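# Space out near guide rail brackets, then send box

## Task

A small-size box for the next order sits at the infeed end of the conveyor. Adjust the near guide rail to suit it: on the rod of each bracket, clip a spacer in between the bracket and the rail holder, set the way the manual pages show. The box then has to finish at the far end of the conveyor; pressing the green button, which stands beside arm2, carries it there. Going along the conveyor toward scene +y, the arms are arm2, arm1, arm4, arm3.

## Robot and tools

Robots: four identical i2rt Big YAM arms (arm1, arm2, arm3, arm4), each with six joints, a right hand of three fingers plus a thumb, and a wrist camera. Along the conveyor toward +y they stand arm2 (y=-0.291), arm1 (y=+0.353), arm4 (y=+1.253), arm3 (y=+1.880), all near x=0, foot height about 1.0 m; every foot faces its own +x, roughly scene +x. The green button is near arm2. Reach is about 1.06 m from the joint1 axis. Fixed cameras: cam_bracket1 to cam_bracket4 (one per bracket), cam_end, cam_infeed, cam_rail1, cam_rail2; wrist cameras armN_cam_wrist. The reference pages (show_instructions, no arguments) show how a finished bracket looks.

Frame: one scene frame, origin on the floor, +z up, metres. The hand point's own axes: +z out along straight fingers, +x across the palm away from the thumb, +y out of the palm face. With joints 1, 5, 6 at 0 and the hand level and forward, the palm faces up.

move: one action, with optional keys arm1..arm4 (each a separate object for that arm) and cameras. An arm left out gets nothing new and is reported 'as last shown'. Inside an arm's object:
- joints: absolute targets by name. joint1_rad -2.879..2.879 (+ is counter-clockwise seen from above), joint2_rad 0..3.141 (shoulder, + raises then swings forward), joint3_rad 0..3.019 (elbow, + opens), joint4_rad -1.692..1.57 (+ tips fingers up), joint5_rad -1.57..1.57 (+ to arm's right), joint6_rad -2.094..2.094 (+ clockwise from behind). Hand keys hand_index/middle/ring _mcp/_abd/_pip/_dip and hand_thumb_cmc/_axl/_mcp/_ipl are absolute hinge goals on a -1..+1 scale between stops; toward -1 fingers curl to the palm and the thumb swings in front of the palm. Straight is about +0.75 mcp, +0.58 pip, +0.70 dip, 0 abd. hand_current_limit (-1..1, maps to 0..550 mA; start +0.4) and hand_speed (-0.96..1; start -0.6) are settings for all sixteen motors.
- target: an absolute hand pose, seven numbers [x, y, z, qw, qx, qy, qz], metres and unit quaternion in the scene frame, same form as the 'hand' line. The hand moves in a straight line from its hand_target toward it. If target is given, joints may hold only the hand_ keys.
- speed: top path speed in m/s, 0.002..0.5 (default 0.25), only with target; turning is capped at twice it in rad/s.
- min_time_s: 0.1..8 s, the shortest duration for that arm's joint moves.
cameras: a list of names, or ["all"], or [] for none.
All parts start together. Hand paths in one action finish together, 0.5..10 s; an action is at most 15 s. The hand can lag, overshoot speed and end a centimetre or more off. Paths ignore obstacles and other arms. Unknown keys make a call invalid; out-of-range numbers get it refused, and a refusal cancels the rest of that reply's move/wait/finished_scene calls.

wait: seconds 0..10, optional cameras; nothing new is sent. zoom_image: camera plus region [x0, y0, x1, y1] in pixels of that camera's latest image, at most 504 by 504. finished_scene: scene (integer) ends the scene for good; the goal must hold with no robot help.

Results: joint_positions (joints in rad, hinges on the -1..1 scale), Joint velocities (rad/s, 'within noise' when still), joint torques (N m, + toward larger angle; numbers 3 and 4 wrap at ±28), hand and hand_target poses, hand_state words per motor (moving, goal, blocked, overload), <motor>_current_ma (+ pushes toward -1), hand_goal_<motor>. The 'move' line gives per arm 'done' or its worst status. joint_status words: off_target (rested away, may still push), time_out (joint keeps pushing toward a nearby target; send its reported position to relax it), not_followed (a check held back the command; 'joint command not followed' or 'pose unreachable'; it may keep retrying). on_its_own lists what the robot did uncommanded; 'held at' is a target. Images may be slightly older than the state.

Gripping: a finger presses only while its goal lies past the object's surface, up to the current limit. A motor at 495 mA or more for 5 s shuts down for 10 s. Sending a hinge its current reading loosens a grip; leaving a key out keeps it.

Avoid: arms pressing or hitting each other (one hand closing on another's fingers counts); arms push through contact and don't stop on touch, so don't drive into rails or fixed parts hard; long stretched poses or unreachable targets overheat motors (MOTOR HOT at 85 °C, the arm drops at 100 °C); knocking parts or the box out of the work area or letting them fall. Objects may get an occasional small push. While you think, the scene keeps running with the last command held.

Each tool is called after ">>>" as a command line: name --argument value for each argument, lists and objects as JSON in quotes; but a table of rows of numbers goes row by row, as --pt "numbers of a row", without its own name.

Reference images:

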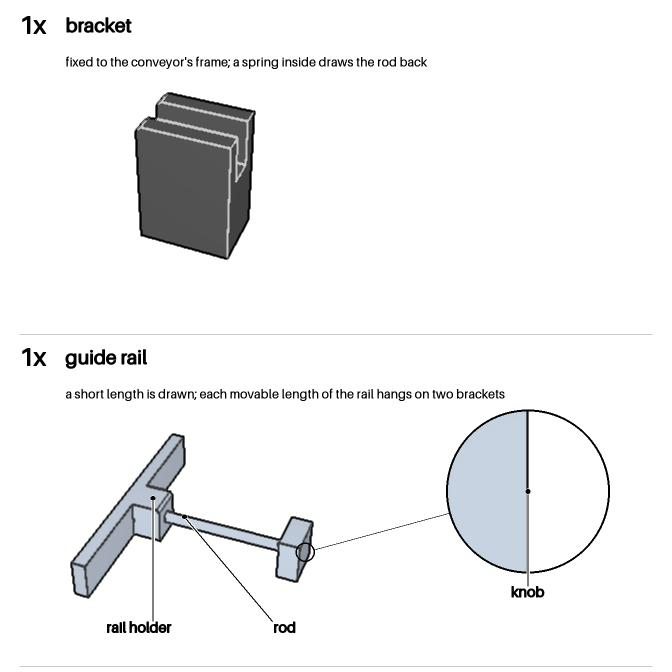

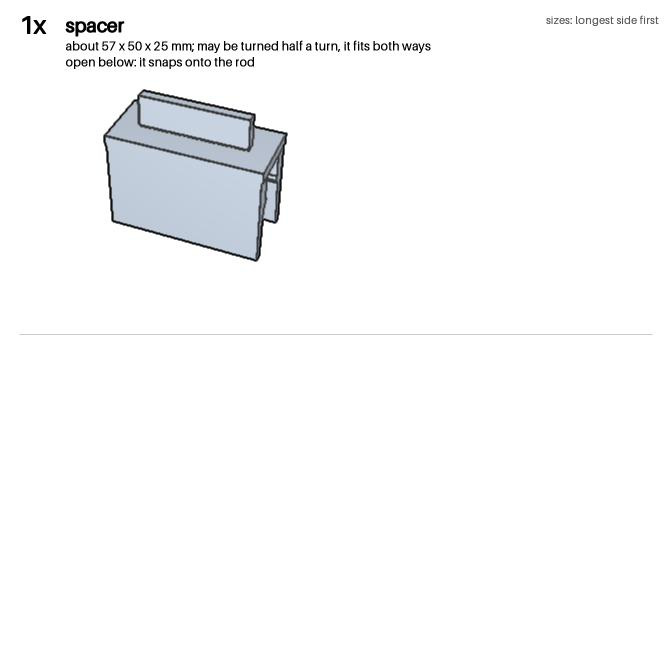

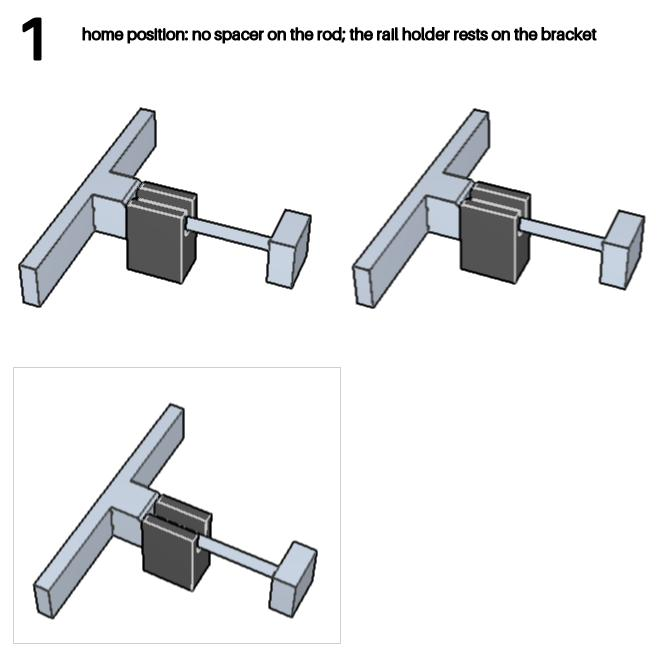

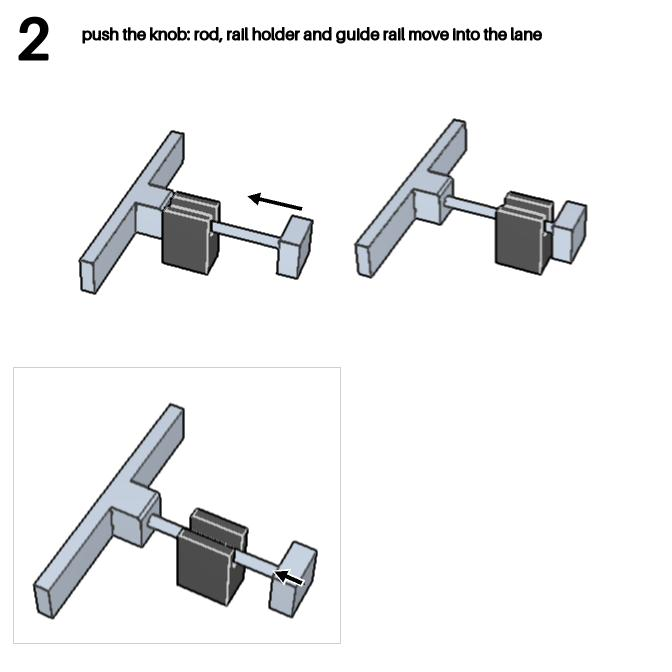

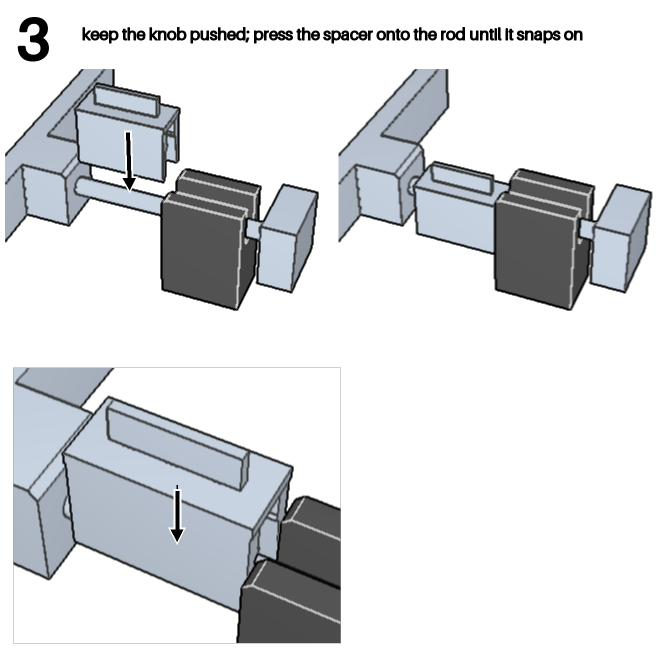

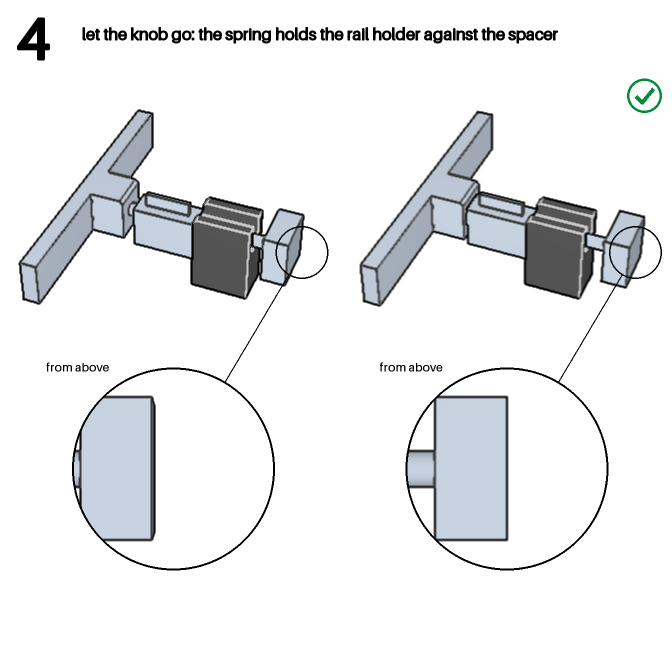

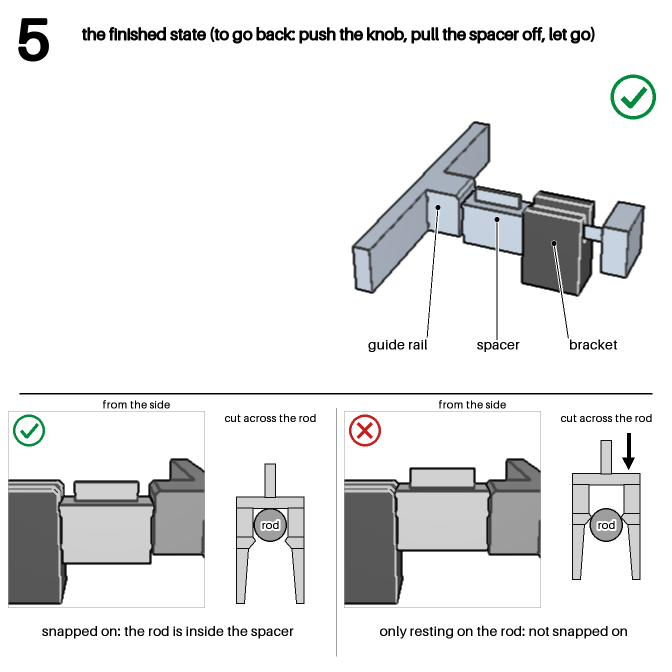

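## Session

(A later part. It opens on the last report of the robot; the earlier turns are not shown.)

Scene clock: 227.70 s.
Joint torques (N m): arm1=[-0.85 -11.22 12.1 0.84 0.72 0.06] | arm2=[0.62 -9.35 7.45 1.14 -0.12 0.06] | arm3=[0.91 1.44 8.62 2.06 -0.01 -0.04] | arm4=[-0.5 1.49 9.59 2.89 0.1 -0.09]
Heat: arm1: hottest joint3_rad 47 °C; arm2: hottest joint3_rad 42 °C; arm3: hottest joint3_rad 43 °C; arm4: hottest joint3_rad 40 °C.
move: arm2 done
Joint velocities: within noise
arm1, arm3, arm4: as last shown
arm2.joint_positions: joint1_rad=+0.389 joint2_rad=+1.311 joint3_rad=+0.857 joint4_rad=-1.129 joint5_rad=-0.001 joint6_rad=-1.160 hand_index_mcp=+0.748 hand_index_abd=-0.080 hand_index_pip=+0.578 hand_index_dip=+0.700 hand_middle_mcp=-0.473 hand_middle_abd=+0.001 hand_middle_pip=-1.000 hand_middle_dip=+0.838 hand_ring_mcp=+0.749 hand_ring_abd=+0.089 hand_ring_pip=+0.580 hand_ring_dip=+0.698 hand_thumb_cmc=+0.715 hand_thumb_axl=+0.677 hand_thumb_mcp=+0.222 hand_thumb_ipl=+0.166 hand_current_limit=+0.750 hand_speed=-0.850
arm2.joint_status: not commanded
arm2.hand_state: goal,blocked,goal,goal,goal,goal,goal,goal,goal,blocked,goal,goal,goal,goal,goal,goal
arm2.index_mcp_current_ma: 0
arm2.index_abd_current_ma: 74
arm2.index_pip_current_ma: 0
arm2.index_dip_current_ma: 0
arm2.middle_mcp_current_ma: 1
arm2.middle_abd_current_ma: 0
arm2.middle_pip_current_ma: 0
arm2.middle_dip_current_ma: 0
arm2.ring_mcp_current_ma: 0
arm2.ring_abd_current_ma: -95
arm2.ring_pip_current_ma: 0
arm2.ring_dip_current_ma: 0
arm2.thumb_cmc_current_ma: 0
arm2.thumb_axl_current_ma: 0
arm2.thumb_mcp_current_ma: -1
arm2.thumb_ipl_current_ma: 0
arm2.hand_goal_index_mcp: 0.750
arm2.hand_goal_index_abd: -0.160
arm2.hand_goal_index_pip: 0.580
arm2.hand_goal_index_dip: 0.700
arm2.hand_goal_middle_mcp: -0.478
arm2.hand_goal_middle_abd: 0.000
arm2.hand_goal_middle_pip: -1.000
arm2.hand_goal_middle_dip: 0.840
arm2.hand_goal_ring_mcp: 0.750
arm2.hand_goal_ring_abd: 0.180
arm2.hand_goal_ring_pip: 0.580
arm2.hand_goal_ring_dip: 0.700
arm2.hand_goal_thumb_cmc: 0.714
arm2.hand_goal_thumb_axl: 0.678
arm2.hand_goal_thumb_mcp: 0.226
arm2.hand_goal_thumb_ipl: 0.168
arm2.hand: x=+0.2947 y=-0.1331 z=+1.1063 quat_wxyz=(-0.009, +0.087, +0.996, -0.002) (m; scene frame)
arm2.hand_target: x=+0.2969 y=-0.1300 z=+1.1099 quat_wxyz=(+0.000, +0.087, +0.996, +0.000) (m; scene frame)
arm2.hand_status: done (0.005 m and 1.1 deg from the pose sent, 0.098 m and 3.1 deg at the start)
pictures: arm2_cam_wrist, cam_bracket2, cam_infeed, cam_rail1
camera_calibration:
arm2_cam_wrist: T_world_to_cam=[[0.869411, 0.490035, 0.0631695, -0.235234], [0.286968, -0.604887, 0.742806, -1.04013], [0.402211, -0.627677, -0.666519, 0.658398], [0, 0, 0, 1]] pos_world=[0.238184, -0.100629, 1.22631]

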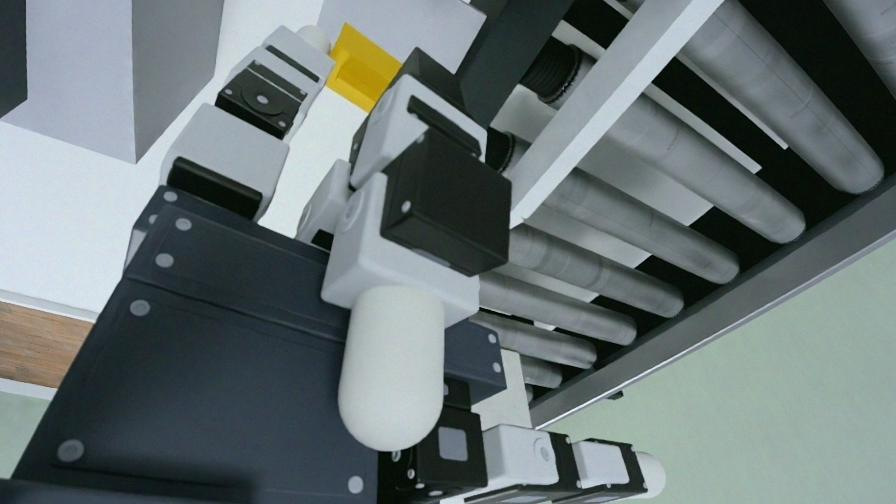

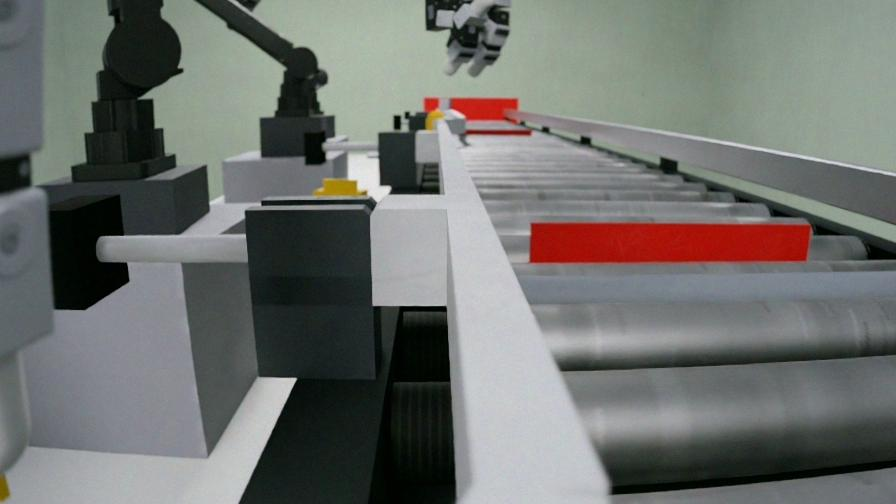

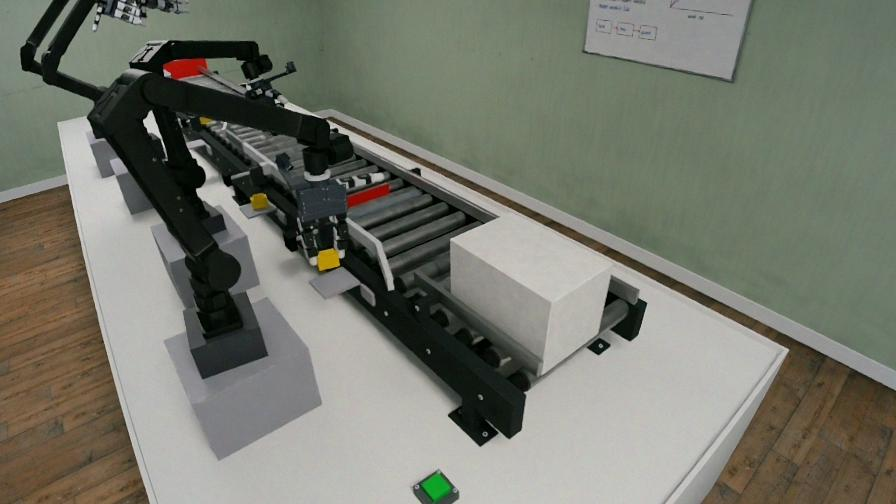

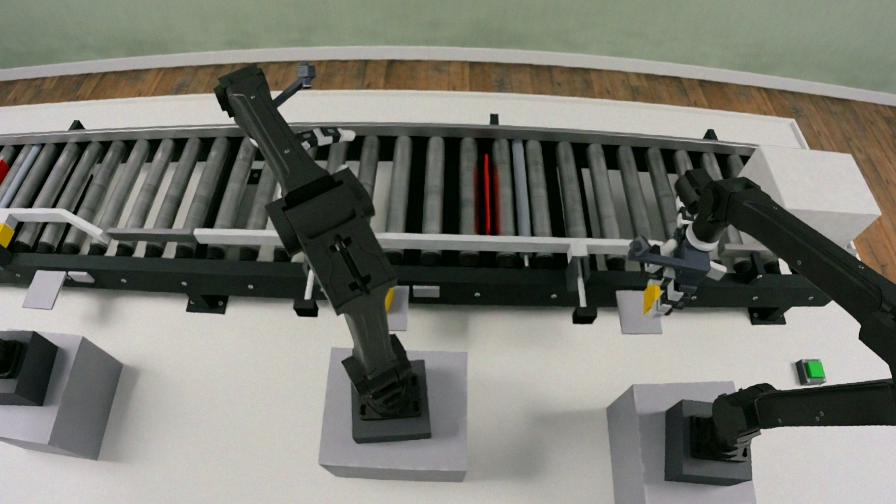

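>>> move --arm2 '{"target": [0.302, -0.133, 1.065, 0, 0.0872, 0.9962, 0], "speed": 0.06}'

>>> move --arm2 '{"target": [0.302, -0.133, 1.048, 0, 0.0872, 0.9962, 0], "speed": 0.04}' --cameras '["cam_rail1", "arm2_cam_wrist", "cam_infeed"]'

>>> zoom_image --camera "cam_infeed" --region '[270, 200, 410, 310]'

Scene clock: 233.40 s.
Joint torques (N m): arm1=[-0.91 -11.11 12.12 0.85 0.71 0.07] | arm2=[-1.49 -7.71 7.1 1.01 -0.03 0.03] | arm3=[0.73 0.67 8.83 1.85 0 0.04] | arm4=[-0.56 1.38 9.61 2.89 0.1 -0.09]
Heat: arm1: hottest joint3_rad 47 °C; arm2: hottest joint3_rad 42 °C; arm3: hottest joint3_rad 43 °C; arm4: hottest joint3_rad 40 °C.
move: arm2 done
Joint velocities: within noise
arm1, arm3, arm4: as last shown
arm2.joint_positions: joint1_rad=+0.389 joint2_rad=+1.366 joint3_rad=+0.799 joint4_rad=-0.990 joint5_rad=-0.001 joint6_rad=-1.159 hand_index_mcp=+0.748 hand_index_abd=-0.080 hand_index_pip=+0.578 hand_index_dip=+0.700 hand_middle_mcp=-0.473 hand_middle_abd=+0.001 hand_middle_pip=-1.000 hand_middle_dip=+0.838 hand_ring_mcp=+0.749 hand_ring_abd=+0.089 hand_ring_pip=+0.580 hand_ring_dip=+0.698 hand_thumb_cmc=+0.715 hand_thumb_axl=+0.677 hand_thumb_mcp=+0.222 hand_thumb_ipl=+0.166 hand_current_limit=+0.750 hand_speed=-0.850
arm2.joint_status: not commanded
arm2.hand_state: goal,blocked,goal,goal,goal,goal,goal,goal,goal,blocked,goal,goal,goal,goal,goal,goal
arm2.index_mcp_current_ma: 0
arm2.index_abd_current_ma: 74
arm2.index_pip_current_ma: 0
arm2.index_dip_current_ma: 0
arm2.middle_mcp_current_ma: 1
arm2.middle_abd_current_ma: 0
arm2.middle_pip_current_ma: 0
arm2.middle_dip_current_ma: 0
arm2.ring_mcp_current_ma: 0
arm2.ring_abd_current_ma: -95
arm2.ring_pip_current_ma: 0
arm2.ring_dip_current_ma: 0
arm2.thumb_cmc_current_ma: 0
arm2.thumb_axl_current_ma: 0
arm2.thumb_mcp_current_ma: -1
arm2.thumb_ipl_current_ma: 0
arm2.hand_goal_index_mcp: 0.750
arm2.hand_goal_index_abd: -0.160
arm2.hand_goal_index_pip: 0.580
arm2.hand_goal_index_dip: 0.700
arm2.hand_goal_middle_mcp: -0.478
arm2.hand_goal_middle_abd: 0.000
arm2.hand_goal_middle_pip: -1.000
arm2.hand_goal_middle_dip: 0.840
arm2.hand_goal_ring_mcp: 0.750
arm2.hand_goal_ring_abd: 0.180
arm2.hand_goal_ring_pip: 0.580
arm2.hand_goal_ring_dip: 0.700
arm2.hand_goal_thumb_cmc: 0.714
arm2.hand_goal_thumb_axl: 0.678
arm2.hand_goal_thumb_mcp: 0.226
arm2.hand_goal_thumb_ipl: 0.168
arm2.hand: x=+0.3009 y=-0.1315 z=+1.0714 quat_wxyz=(+0.004, +0.087, +0.996, +0.002) (m; scene frame)
arm2.hand_target: x=+0.3018 y=-0.1330 z=+1.0650 quat_wxyz=(+0.000, +0.087, +0.996, +0.000) (m; scene frame)
arm2.hand_status: done (0.007 m and 0.5 deg from the pose sent, 0.042 m and 1.1 deg at the start)
pictures: none

Scene clock: 234.37 s.
Joint torques (N m): arm1=[-0.85 -11.05 12.1 0.85 0.72 0.06] | arm2=[-1.03 -7.88 6.68 1.13 -0.07 0.01] | arm3=[0.26 0.26 8.76 2 0.06 -0.07] | arm4=[-0.67 1.55 9.58 2.85 0.1 -0.09]
Heat: arm1: hottest joint3_rad 47 °C; arm2: hottest joint3_rad 42 °C; arm3: hottest joint3_rad 43 °C; arm4: hottest joint3_rad 40 °C.
move: arm2 done
Joint velocities: within noise
arm1: as last shown
arm2.joint_positions: joint1_rad=+0.389 joint2_rad=+1.395 joint3_rad=+0.776 joint4_rad=-0.935 joint5_rad=-0.001 joint6_rad=-1.159 hand_index_mcp=+0.748 hand_index_abd=-0.080 hand_index_pip=+0.578 hand_index_dip=+0.700 hand_middle_mcp=-0.473 hand_middle_abd=+0.001 hand_middle_pip=-1.000 hand_middle_dip=+0.838 hand_ring_mcp=+0.749 hand_ring_abd=+0.089 hand_ring_pip=+0.580 hand_ring_dip=+0.698 hand_thumb_cmc=+0.715 hand_thumb_axl=+0.677 hand_thumb_mcp=+0.222 hand_thumb_ipl=+0.166 hand_current_limit=+0.750 hand_speed=-0.850
arm2.joint_status: not commanded
arm2.hand_state: goal,blocked,goal,goal,goal,goal,goal,goal,goal,blocked,goal,goal,goal,goal,goal,goal
arm2.index_mcp_current_ma: 0
arm2.index_abd_current_ma: 74
arm2.index_pip_current_ma: 0
arm2.index_dip_current_ma: 0
arm2.middle_mcp_current_ma: 1
arm2.middle_abd_current_ma: 0
arm2.middle_pip_current_ma: 0
arm2.middle_dip_current_ma: 0
arm2.ring_mcp_current_ma: 0
arm2.ring_abd_current_ma: -95
arm2.ring_pip_current_ma: 0
arm2.ring_dip_current_ma: 0
arm2.thumb_cmc_current_ma: 0
arm2.thumb_axl_current_ma: 0
arm2.thumb_mcp_current_ma: -1
arm2.thumb_ipl_current_ma: 0
arm2.hand_goal_index_mcp: 0.750
arm2.hand_goal_index_abd: -0.160
arm2.hand_goal_index_pip: 0.580
arm2.hand_goal_index_dip: 0.700
arm2.hand_goal_middle_mcp: -0.478
arm2.hand_goal_middle_abd: 0.000
arm2.hand_goal_middle_pip: -1.000
arm2.hand_goal_middle_dip: 0.840
arm2.hand_goal_ring_mcp: 0.750
arm2.hand_goal_ring_abd: 0.180
arm2.hand_goal_ring_pip: 0.580
arm2.hand_goal_ring_dip: 0.700
arm2.hand_goal_thumb_cmc: 0.714
arm2.hand_goal_thumb_axl: 0.678
arm2.hand_goal_thumb_mcp: 0.226
arm2.hand_goal_thumb_ipl: 0.168
arm2.hand: x=+0.3017 y=-0.1314 z=+1.0554 quat_wxyz=(+0.005, +0.087, +0.996, +0.003) (m; scene frame)
arm2.hand_target: x=+0.3018 y=-0.1330 z=+1.0482 quat_wxyz=(+0.000, +0.087, +0.996, +0.000) (m; scene frame)
arm2.hand_status: done (0.008 m and 0.6 deg from the pose sent, 0.024 m and 0.5 deg at the start)
arm3.joint_positions: joint1_rad=-0.066 joint2_rad=+0.623 joint3_rad=+1.407 joint4_rad=-1.267 joint5_rad=-0.036 joint6_rad=+1.128 hand_index_mcp=+0.754 hand_index_abd=+0.001 hand_index_pip=+0.577 hand_index_dip=+0.696 hand_middle_mcp=+0.754 hand_middle_abd=+0.001 hand_middle_pip=+0.577 hand_middle_dip=+0.696 hand_ring_mcp=+0.754 hand_ring_abd=+0.001 hand_ring_pip=+0.577 hand_ring_dip=+0.696 hand_thumb_cmc=+0.714 hand_thumb_axl=+0.677 hand_thumb_mcp=+0.226 hand_thumb_ipl=+0.168 hand_current_limit=+0.400 hand_speed=-0.600
arm3.joint_status: not commanded
arm3.hand_state: goal,goal,goal,goal,goal,goal,goal,goal,goal,goal,goal,goal,goal,goal,goal,goal
arm3.index_mcp_current_ma: 0
arm3.index_abd_current_ma: 0
arm3.index_pip_current_ma: 1
arm3.index_dip_current_ma: 0
arm3.middle_mcp_current_ma: 0
arm3.middle_abd_current_ma: 1
arm3.middle_pip_current_ma: 1
arm3.middle_dip_current_ma: 0
arm3.ring_mcp_current_ma: 0
arm3.ring_abd_current_ma: 0
arm3.ring_pip_current_ma: 1
arm3.ring_dip_current_ma: 0
arm3.thumb_cmc_current_ma: 0
arm3.thumb_axl_current_ma: -1
arm3.thumb_mcp_current_ma: 0
arm3.thumb_ipl_current_ma: 0
arm3.hand_goal_index_mcp: 0.754
arm3.hand_goal_index_abd: 0.000
arm3.hand_goal_index_pip: 0.576
arm3.hand_goal_index_dip: 0.696
arm3.hand_goal_middle_mcp: 0.754
arm3.hand_goal_middle_abd: 0.000
arm3.hand_goal_middle_pip: 0.576
arm3.hand_goal_middle_dip: 0.696
arm3.hand_goal_ring_mcp: 0.754
arm3.hand_goal_ring_abd: 0.000
arm3.hand_goal_ring_pip: 0.576
arm3.hand_goal_ring_dip: 0.696
arm3.hand_goal_thumb_cmc: 0.714
arm3.hand_goal_thumb_axl: 0.678
arm3.hand_goal_thumb_mcp: 0.226
arm3.hand_goal_thumb_ipl: 0.168
arm3.hand: x=+0.1674 y=+1.7468 z=+1.5789 quat_wxyz=(+0.148, +0.846, +0.109, +0.500) (m; scene frame)
arm3.hand_target: x=+0.1644 y=+1.7474 z=+1.5900 quat_wxyz=(+0.152, +0.840, +0.109, +0.510) (m; scene frame)
arm3.hand_status: not commanded
arm4.joint_positions: joint1_rad=+0.036 joint2_rad=+0.636 joint3_rad=+1.438 joint4_rad=-1.159 joint5_rad=-0.065 joint6_rad=+1.072 hand_index_mcp=+0.755 hand_index_abd=+0.001 hand_index_pip=+0.577 hand_index_dip=+0.696 hand_middle_mcp=+0.755 hand_middle_abd=+0.001 hand_middle_pip=+0.577 hand_middle_dip=+0.696 hand_ring_mcp=+0.755 hand_ring_abd=+0.001 hand_ring_pip=+0.577 hand_ring_dip=+0.696 hand_thumb_cmc=+0.715 hand_thumb_axl=+0.677 hand_thumb_mcp=+0.226 hand_thumb_ipl=+0.168 hand_current_limit=+0.400 hand_speed=-0.600
arm4.joint_status: not commanded
arm4.hand_state: goal,goal,goal,goal,goal,goal,goal,goal,goal,goal,goal,goal,goal,goal,goal,goal
arm4.index_mcp_current_ma: 2
arm4.index_abd_current_ma: 1
arm4.index_pip_current_ma: 1
arm4.index_dip_current_ma: 0
arm4.middle_mcp_current_ma: 2
arm4.middle_abd_current_ma: 0
arm4.middle_pip_current_ma: 1
arm4.middle_dip_current_ma: 0
arm4.ring_mcp_current_ma: 2
arm4.ring_abd_current_ma: 1
arm4.ring_pip_current_ma: 1
arm4.ring_dip_current_ma: 0
arm4.thumb_cmc_current_ma: 2
arm4.thumb_axl_current_ma: -1
arm4.thumb_mcp_current_ma: 0
arm4.thumb_ipl_current_ma: 0
arm4.hand_goal_index_mcp: 0.754
arm4.hand_goal_index_abd: 0.000
arm4.hand_goal_index_pip: 0.576
arm4.hand_goal_index_dip: 0.696
arm4.hand_goal_middle_mcp: 0.754
arm4.hand_goal_middle_abd: 0.000
arm4.hand_goal_middle_pip: 0.576
arm4.hand_goal_middle_dip: 0.696
arm4.hand_goal_ring_mcp: 0.754
arm4.hand_goal_ring_abd: 0.000
arm4.hand_goal_ring_pip: 0.576
arm4.hand_goal_ring_dip: 0.696
arm4.hand_goal_thumb_cmc: 0.714
arm4.hand_goal_thumb_axl: 0.678
arm4.hand_goal_thumb_mcp: 0.226
arm4.hand_goal_thumb_ipl: 0.168
arm4.hand: x=+0.3151 y=+1.2167 z=+1.6294 quat_wxyz=(+0.081, +0.779, +0.272, +0.559) (m; scene frame)
arm4.hand_target: x=+0.3107 y=+1.2162 z=+1.6444 quat_wxyz=(+0.084, +0.770, +0.270, +0.572) (m; scene frame)
arm4.hand_status: not commanded
pictures: arm2_cam_wrist, cam_infeed, cam_rail1
camera_calibration:
arm2_cam_wrist: T_world_to_cam=[[0.867344, 0.48917, 0.0917973, -0.268607], [0.265121, -0.610188, 0.74658, -1.00147], [0.421218, -0.623204, -0.658932, 0.60955], [0, 0, 0, 1]] pos_world=[0.241733, -0.0998169, 1.17399]

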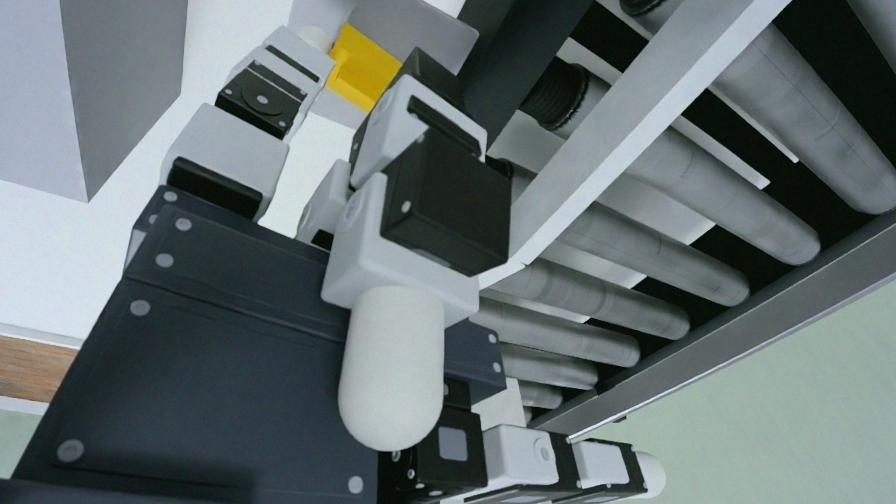

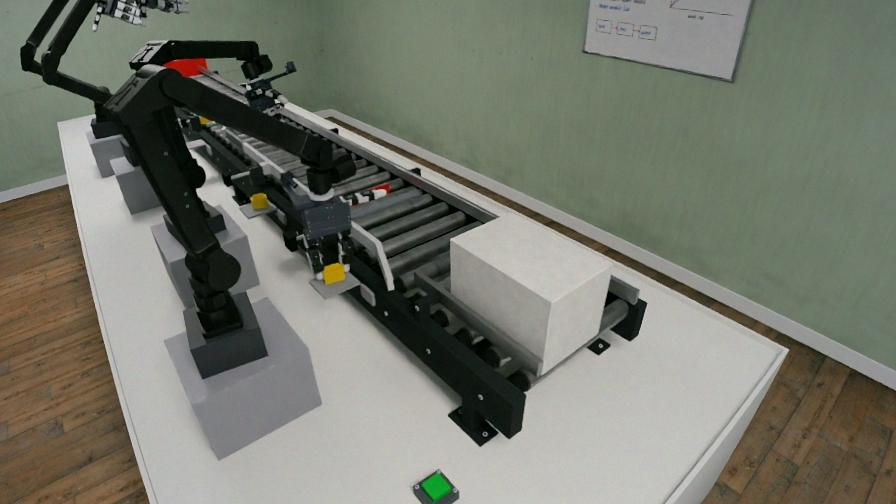

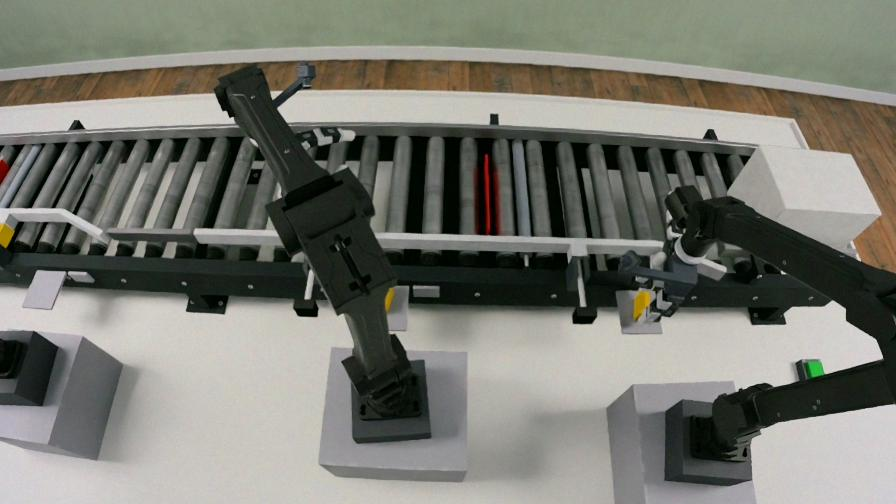

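Scaled by 3.600 from the camera's 896x504 image, which has a finer 1280x720 frame.

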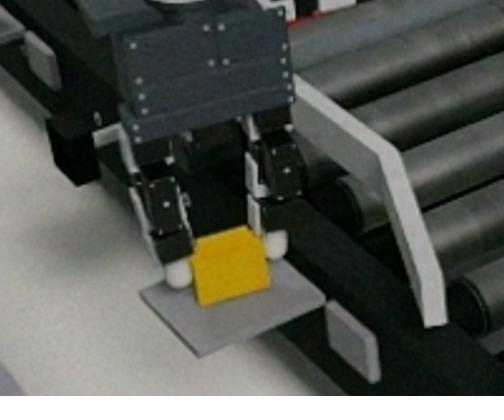

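>>> move --arm2 '{"target": [0.302, -0.133, 1.041, 0, 0.0872, 0.9962, 0], "speed": 0.04}'

>>> move --arm2 '{"joints": {"hand_index_abd": 0.06, "hand_ring_abd": -0.06, "hand_speed": -0.85}}' --cameras '["cam_infeed", "arm2_cam_wrist"]'

>>> zoom_image --camera "cam_infeed" --region '[270, 200, 410, 310]'

Scene clock: 235.43 s.
Joint torques (N m): arm1=[-0.79 -11.11 12.11 0.84 0.71 0.06] | arm2=[-0.91 -7.71 6.39 1.42 -0.06 0.01] | arm3=[0.56 0.79 8.73 2 0.01 -0.02] | arm4=[-0.62 1.61 9.65 2.88 0.09 -0.08]
Heat: arm1: hottest joint3_rad 47 °C; arm2: hottest joint3_rad 42 °C; arm3: hottest joint3_rad 43 °C; arm4: hottest joint3_rad 40 °C.
move: arm2 off_target
Joint velocities: within noise
arm1, arm3, arm4: as last shown
arm2.joint_positions: joint1_rad=+0.389 joint2_rad=+1.400 joint3_rad=+0.772 joint4_rad=-0.918 joint5_rad=-0.001 joint6_rad=-1.159 hand_index_mcp=+0.748 hand_index_abd=-0.080 hand_index_pip=+0.578 hand_index_dip=+0.700 hand_middle_mcp=-0.473 hand_middle_abd=+0.001 hand_middle_pip=-1.000 hand_middle_dip=+0.838 hand_ring_mcp=+0.749 hand_ring_abd=+0.089 hand_ring_pip=+0.580 hand_ring_dip=+0.698 hand_thumb_cmc=+0.715 hand_thumb_axl=+0.677 hand_thumb_mcp=+0.222 hand_thumb_ipl=+0.166 hand_current_limit=+0.750 hand_speed=-0.850
arm2.joint_status: not commanded
arm2.hand_state: goal,blocked,goal,goal,goal,goal,goal,goal,goal,blocked,goal,goal,goal,goal,goal,goal
arm2.index_mcp_current_ma: 0
arm2.index_abd_current_ma: 74
arm2.index_pip_current_ma: 0
arm2.index_dip_current_ma: 0
arm2.middle_mcp_current_ma: 1
arm2.middle_abd_current_ma: 0
arm2.middle_pip_current_ma: 0
arm2.middle_dip_current_ma: 0
arm2.ring_mcp_current_ma: 0
arm2.ring_abd_current_ma: -94
arm2.ring_pip_current_ma: 0
arm2.ring_dip_current_ma: 0
arm2.thumb_cmc_current_ma: 0
arm2.thumb_axl_current_ma: 0
arm2.thumb_mcp_current_ma: -1
arm2.thumb_ipl_current_ma: 0
arm2.hand_goal_index_mcp: 0.750
arm2.hand_goal_index_abd: -0.160
arm2.hand_goal_index_pip: 0.580
arm2.hand_goal_index_dip: 0.700
arm2.hand_goal_middle_mcp: -0.478
arm2.hand_goal_middle_abd: 0.000
arm2.hand_goal_middle_pip: -1.000
arm2.hand_goal_middle_dip: 0.840
arm2.hand_goal_ring_mcp: 0.750
arm2.hand_goal_ring_abd: 0.180
arm2.hand_goal_ring_pip: 0.580
arm2.hand_goal_ring_dip: 0.700
arm2.hand_goal_thumb_cmc: 0.714
arm2.hand_goal_thumb_axl: 0.678
arm2.hand_goal_thumb_mcp: 0.226
arm2.hand_goal_thumb_ipl: 0.168
arm2.hand: x=+0.3030 y=-0.1310 z=+1.0524 quat_wxyz=(+0.008, +0.087, +0.996, +0.004) (m; scene frame)
arm2.hand_target: x=+0.3017 y=-0.1331 z=+1.0414 quat_wxyz=(+0.000, +0.087, +0.996, +0.000) (m; scene frame)
arm2.hand_status: off_target (0.012 m and 1.0 deg from the pose sent, 0.014 m and 0.6 deg at the start)
pictures: none

Scene clock: 236.27 s.
Joint torques (N m): arm1=[-0.91 -11.16 12.08 0.84 0.72 0.06] | arm2=[-1.14 -7.41 6.68 1.22 0.06 0] | arm3=[0.85 1.49 8.53 2.06 0 -0.06] | arm4=[-0.56 1.55 9.62 2.85 0.09 -0.09]
Heat: arm1: hottest joint3_rad 47 °C; arm2: hottest joint3_rad 42 °C; arm3: hottest joint3_rad 43 °C; arm4: hottest joint3_rad 40 °C.
move: arm2 off_target
Joint velocities: within noise
arm1, arm3, arm4: as last shown
arm2.joint_positions: joint1_rad=+0.389 joint2_rad=+1.403 joint3_rad=+0.766 joint4_rad=-0.914 joint5_rad=-0.001 joint6_rad=-1.159 hand_index_mcp=+0.749 hand_index_abd=+0.017 hand_index_pip=+0.578 hand_index_dip=+0.700 hand_middle_mcp=-0.473 hand_middle_abd=+0.001 hand_middle_pip=-1.000 hand_middle_dip=+0.838 hand_ring_mcp=+0.749 hand_ring_abd=-0.057 hand_ring_pip=+0.580 hand_ring_dip=+0.698 hand_thumb_cmc=+0.715 hand_thumb_axl=+0.677 hand_thumb_mcp=+0.222 hand_thumb_ipl=+0.166 hand_current_limit=+0.750 hand_speed=-0.850
arm2.joint_status: hand_index_abd off_target (ended at +0.017, target +0.060); the others done
arm2.hand_state: goal,blocked,goal,goal,goal,goal,goal,goal,goal,goal,goal,goal,goal,goal,goal,goal
arm2.index_mcp_current_ma: 0
arm2.index_abd_current_ma: -22
arm2.index_pip_current_ma: 0
arm2.index_dip_current_ma: 0
arm2.middle_mcp_current_ma: 1
arm2.middle_abd_current_ma: 0
arm2.middle_pip_current_ma: 0
arm2.middle_dip_current_ma: 0
arm2.ring_mcp_current_ma: 0
arm2.ring_abd_current_ma: 0
arm2.ring_pip_current_ma: 0
arm2.ring_dip_current_ma: 0
arm2.thumb_cmc_current_ma: 0
arm2.thumb_axl_current_ma: 0
arm2.thumb_mcp_current_ma: -1
arm2.thumb_ipl_current_ma: 0
arm2.hand_goal_index_mcp: 0.750
arm2.hand_goal_index_abd: 0.060
arm2.hand_goal_index_pip: 0.580
arm2.hand_goal_index_dip: 0.700
arm2.hand_goal_middle_mcp: -0.478
arm2.hand_goal_middle_abd: 0.000
arm2.hand_goal_middle_pip: -1.000
arm2.hand_goal_middle_dip: 0.840
arm2.hand_goal_ring_mcp: 0.750
arm2.hand_goal_ring_abd: -0.060
arm2.hand_goal_ring_pip: 0.580
arm2.hand_goal_ring_dip: 0.700
arm2.hand_goal_thumb_cmc: 0.714
arm2.hand_goal_thumb_axl: 0.678
arm2.hand_goal_thumb_mcp: 0.226
arm2.hand_goal_thumb_ipl: 0.168
arm2.hand: x=+0.3011 y=-0.1315 z=+1.0494 quat_wxyz=(+0.006, +0.087, +0.996, +0.003) (m; scene frame)
arm2.hand_target: x=+0.3017 y=-0.1331 z=+1.0413 quat_wxyz=(+0.000, +0.087, +0.996, +0.000) (m; scene frame)
arm2.hand_status: not commanded
pictures: arm2_cam_wrist, cam_infeed
camera_calibration:
arm2_cam_wrist: T_world_to_cam=[[0.867182, 0.489114, 0.0936072, -0.269397], [0.263768, -0.610566, 0.74675, -0.996751], [0.4224, -0.622878, -0.658485, 0.605095], [0, 0, 0, 1]] pos_world=[0.240936, -0.099916, 1.16799]

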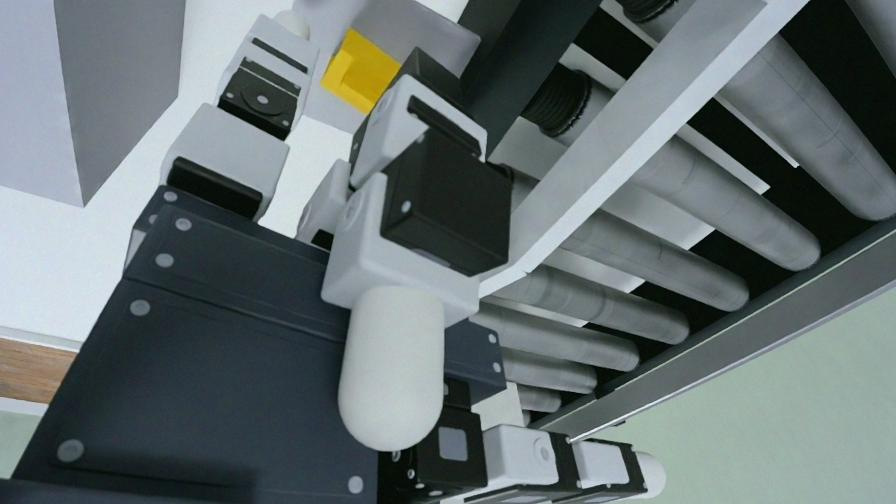

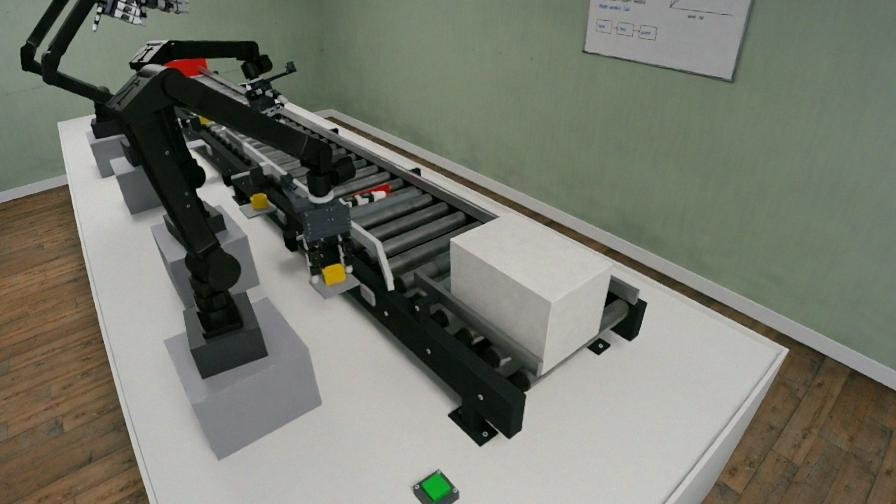

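Scaled by 3.600 from the camera's 896x504 image, which has a finer 1280x720 frame.

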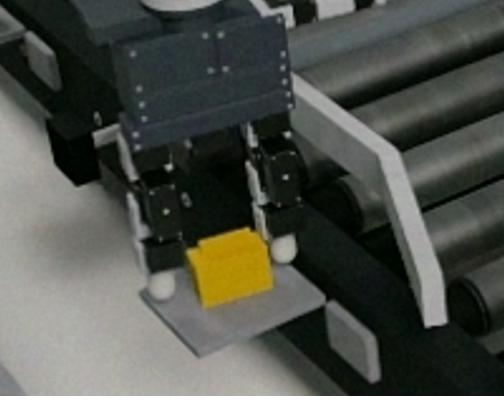

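>>> move --arm2 '{"target": [0.316, -0.133, 1.072, 0, 0.0872, 0.9962, 0], "speed": 0.05}' --cameras '["cam_infeed"]'

>>> move --arm2 '{"target": [0.322, -0.134, 1.13, 0, 0.0872, 0.9962, 0], "speed": 0.08}' --cameras '["cam_infeed"]'

>>> zoom_image --camera "cam_infeed" --region '[270, 200, 410, 310]'

Scene clock: 241.07 s.
Joint torques (N m): arm1=[-0.85 -11.22 12.1 0.84 0.72 0.05] | arm2=[-1.55 -9.11 9.57 0.39 0.04 -0.14] | arm3=[0.79 0.79 8.73 2.11 0.02 -0.01] | arm4=[-0.56 1.44 9.61 2.86 0.1 -0.09]
Heat: arm1: hottest joint3_rad 47 °C; arm2: hottest joint3_rad 42 °C; arm3: hottest joint3_rad 43 °C; arm4: hottest joint3_rad 40 °C.
move: arm2 off_target
Joint velocities: within noise
arm1, arm3, arm4: as last shown
arm2.joint_positions: joint1_rad=+0.385 joint2_rad=+1.403 joint3_rad=+0.810 joint4_rad=-0.993 joint5_rad=-0.001 joint6_rad=-1.162 hand_index_mcp=+0.748 hand_index_abd=+0.057 hand_index_pip=+0.578 hand_index_dip=+0.700 hand_middle_mcp=-0.473 hand_middle_abd=+0.001 hand_middle_pip=-1.000 hand_middle_dip=+0.838 hand_ring_mcp=+0.749 hand_ring_abd=-0.057 hand_ring_pip=+0.580 hand_ring_dip=+0.698 hand_thumb_cmc=+0.715 hand_thumb_axl=+0.677 hand_thumb_mcp=+0.222 hand_thumb_ipl=+0.166 hand_current_limit=+0.750 hand_speed=-0.850
arm2.joint_status: not commanded
arm2.hand_state: goal,goal,goal,goal,goal,goal,goal,goal,goal,goal,goal,goal,goal,goal,goal,goal
arm2.index_mcp_current_ma: 0
arm2.index_abd_current_ma: 0
arm2.index_pip_current_ma: 0
arm2.index_dip_current_ma: 0
arm2.middle_mcp_current_ma: 1
arm2.middle_abd_current_ma: 0
arm2.middle_pip_current_ma: 0
arm2.middle_dip_current_ma: 0
arm2.ring_mcp_current_ma: 0
arm2.ring_abd_current_ma: 0
arm2.ring_pip_current_ma: 0
arm2.ring_dip_current_ma: 0
arm2.thumb_cmc_current_ma: 0
arm2.thumb_axl_current_ma: 0
arm2.thumb_mcp_current_ma: -1
arm2.thumb_ipl_current_ma: 0
arm2.hand_goal_index_mcp: 0.750
arm2.hand_goal_index_abd: 0.060
arm2.hand_goal_index_pip: 0.580
arm2.hand_goal_index_dip: 0.700
arm2.hand_goal_middle_mcp: -0.478
arm2.hand_goal_middle_abd: 0.000
arm2.hand_goal_middle_pip: -1.000
arm2.hand_goal_middle_dip: 0.840
arm2.hand_goal_ring_mcp: 0.750
arm2.hand_goal_ring_abd: -0.060
arm2.hand_goal_ring_pip: 0.580
arm2.hand_goal_ring_dip: 0.700
arm2.hand_goal_thumb_cmc: 0.714
arm2.hand_goal_thumb_axl: 0.678
arm2.hand_goal_thumb_mcp: 0.226
arm2.hand_goal_thumb_ipl: 0.168
arm2.on_its_own: hand_index_abd moved +0.040 to your old target +0.060
arm2.hand: x=+0.3028 y=-0.1327 z=+1.0613 quat_wxyz=(-0.011, +0.087, +0.996, -0.003) (m; scene frame)
arm2.hand_target: x=+0.3157 y=-0.1331 z=+1.0720 quat_wxyz=(+0.000, +0.087, +0.996, +0.000) (m; scene frame)
arm2.hand_status: off_target (0.017 m and 1.3 deg from the pose sent, 0.027 m and 0.8 deg at the start)
pictures: cam_infeed

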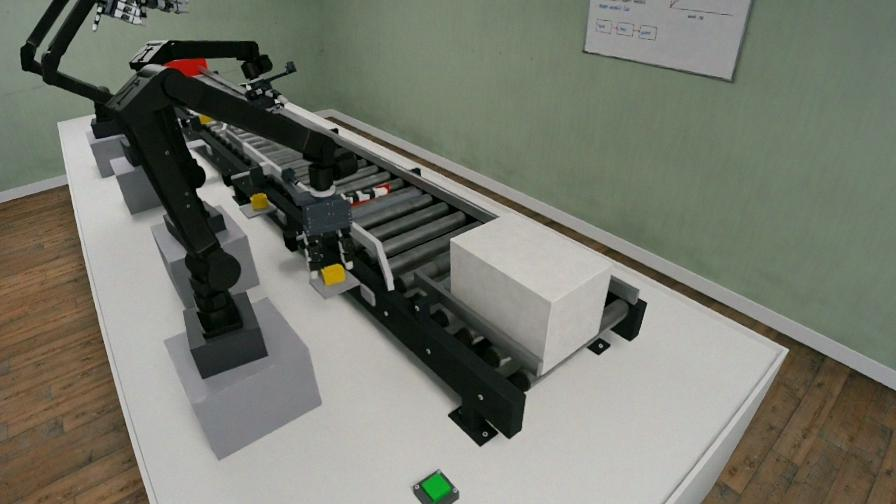

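Scene clock: 242.30 s.
Joint torques (N m): arm1=[-0.85 -11.16 12.11 0.84 0.72 0.06] | arm2=[-1.26 -9.93 10.22 0.24 -0.09 -0.05] | arm3=[1.03 0.62 8.66 2.04 -0.03 -0.05] | arm4=[-0.62 1.61 9.58 2.89 0.1 -0.1]
Heat: arm1: hottest joint3_rad 47 °C; arm2: hottest joint3_rad 42 °C; arm3: hottest joint3_rad 43 °C; arm4: hottest joint3_rad 40 °C.
move: arm2 off_target
Joint velocities: within noise
arm1, arm3, arm4: as last shown
arm2.joint_positions: joint1_rad=+0.379 joint2_rad=+1.348 joint3_rad=+0.915 joint4_rad=-1.165 joint5_rad=-0.001 joint6_rad=-1.168 hand_index_mcp=+0.748 hand_index_abd=+0.057 hand_index_pip=+0.578 hand_index_dip=+0.700 hand_middle_mcp=-0.473 hand_middle_abd=+0.001 hand_middle_pip=-1.000 hand_middle_dip=+0.838 hand_ring_mcp=+0.749 hand_ring_abd=-0.057 hand_ring_pip=+0.580 hand_ring_dip=+0.698 hand_thumb_cmc=+0.715 hand_thumb_axl=+0.677 hand_thumb_mcp=+0.222 hand_thumb_ipl=+0.166 hand_current_limit=+0.750 hand_speed=-0.850
arm2.joint_status: not commanded
arm2.hand_state: goal,goal,goal,goal,goal,goal,goal,goal,goal,goal,goal,goal,goal,goal,goal,goal
arm2.index_mcp_current_ma: 0
arm2.index_abd_current_ma: 0
arm2.index_pip_current_ma: 0
arm2.index_dip_current_ma: 0
arm2.middle_mcp_current_ma: 1
arm2.middle_abd_current_ma: 0
arm2.middle_pip_current_ma: 0
arm2.middle_dip_current_ma: 0
arm2.ring_mcp_current_ma: 0
arm2.ring_abd_current_ma: 0
arm2.ring_pip_current_ma: 0
arm2.ring_dip_current_ma: 0
arm2.thumb_cmc_current_ma: 0
arm2.thumb_axl_current_ma: 0
arm2.thumb_mcp_current_ma: -1
arm2.thumb_ipl_current_ma: 0
arm2.hand_goal_index_mcp: 0.750
arm2.hand_goal_index_abd: 0.060
arm2.hand_goal_index_pip: 0.580
arm2.hand_goal_index_dip: 0.700
arm2.hand_goal_middle_mcp: -0.478
arm2.hand_goal_middle_abd: 0.000
arm2.hand_goal_middle_pip: -1.000
arm2.hand_goal_middle_dip: 0.840
arm2.hand_goal_ring_mcp: 0.750
arm2.hand_goal_ring_abd: -0.060
arm2.hand_goal_ring_pip: 0.580
arm2.hand_goal_ring_dip: 0.700
arm2.hand_goal_thumb_cmc: 0.714
arm2.hand_goal_thumb_axl: 0.678
arm2.hand_goal_thumb_mcp: 0.226
arm2.hand_goal_thumb_ipl: 0.168
arm2.hand: x=+0.3090 y=-0.1334 z=+1.1136 quat_wxyz=(-0.016, +0.087, +0.996, -0.005) (m; scene frame)
arm2.hand_target: x=+0.3216 y=-0.1342 z=+1.1299 quat_wxyz=(+0.000, +0.087, +0.996, +0.000) (m; scene frame)
arm2.hand_status: off_target (0.021 m and 2.0 deg from the pose sent, 0.071 m and 1.3 deg at the start)
pictures: cam_infeed

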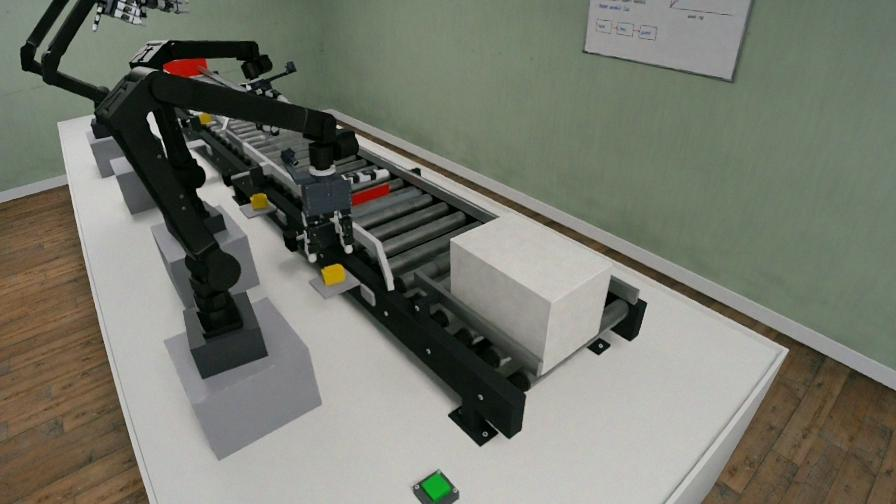

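Scaled by 3.600 from the camera's 896x504 image, which has a finer 1280x720 frame.

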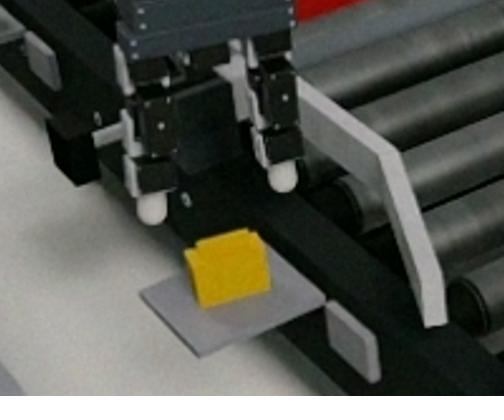

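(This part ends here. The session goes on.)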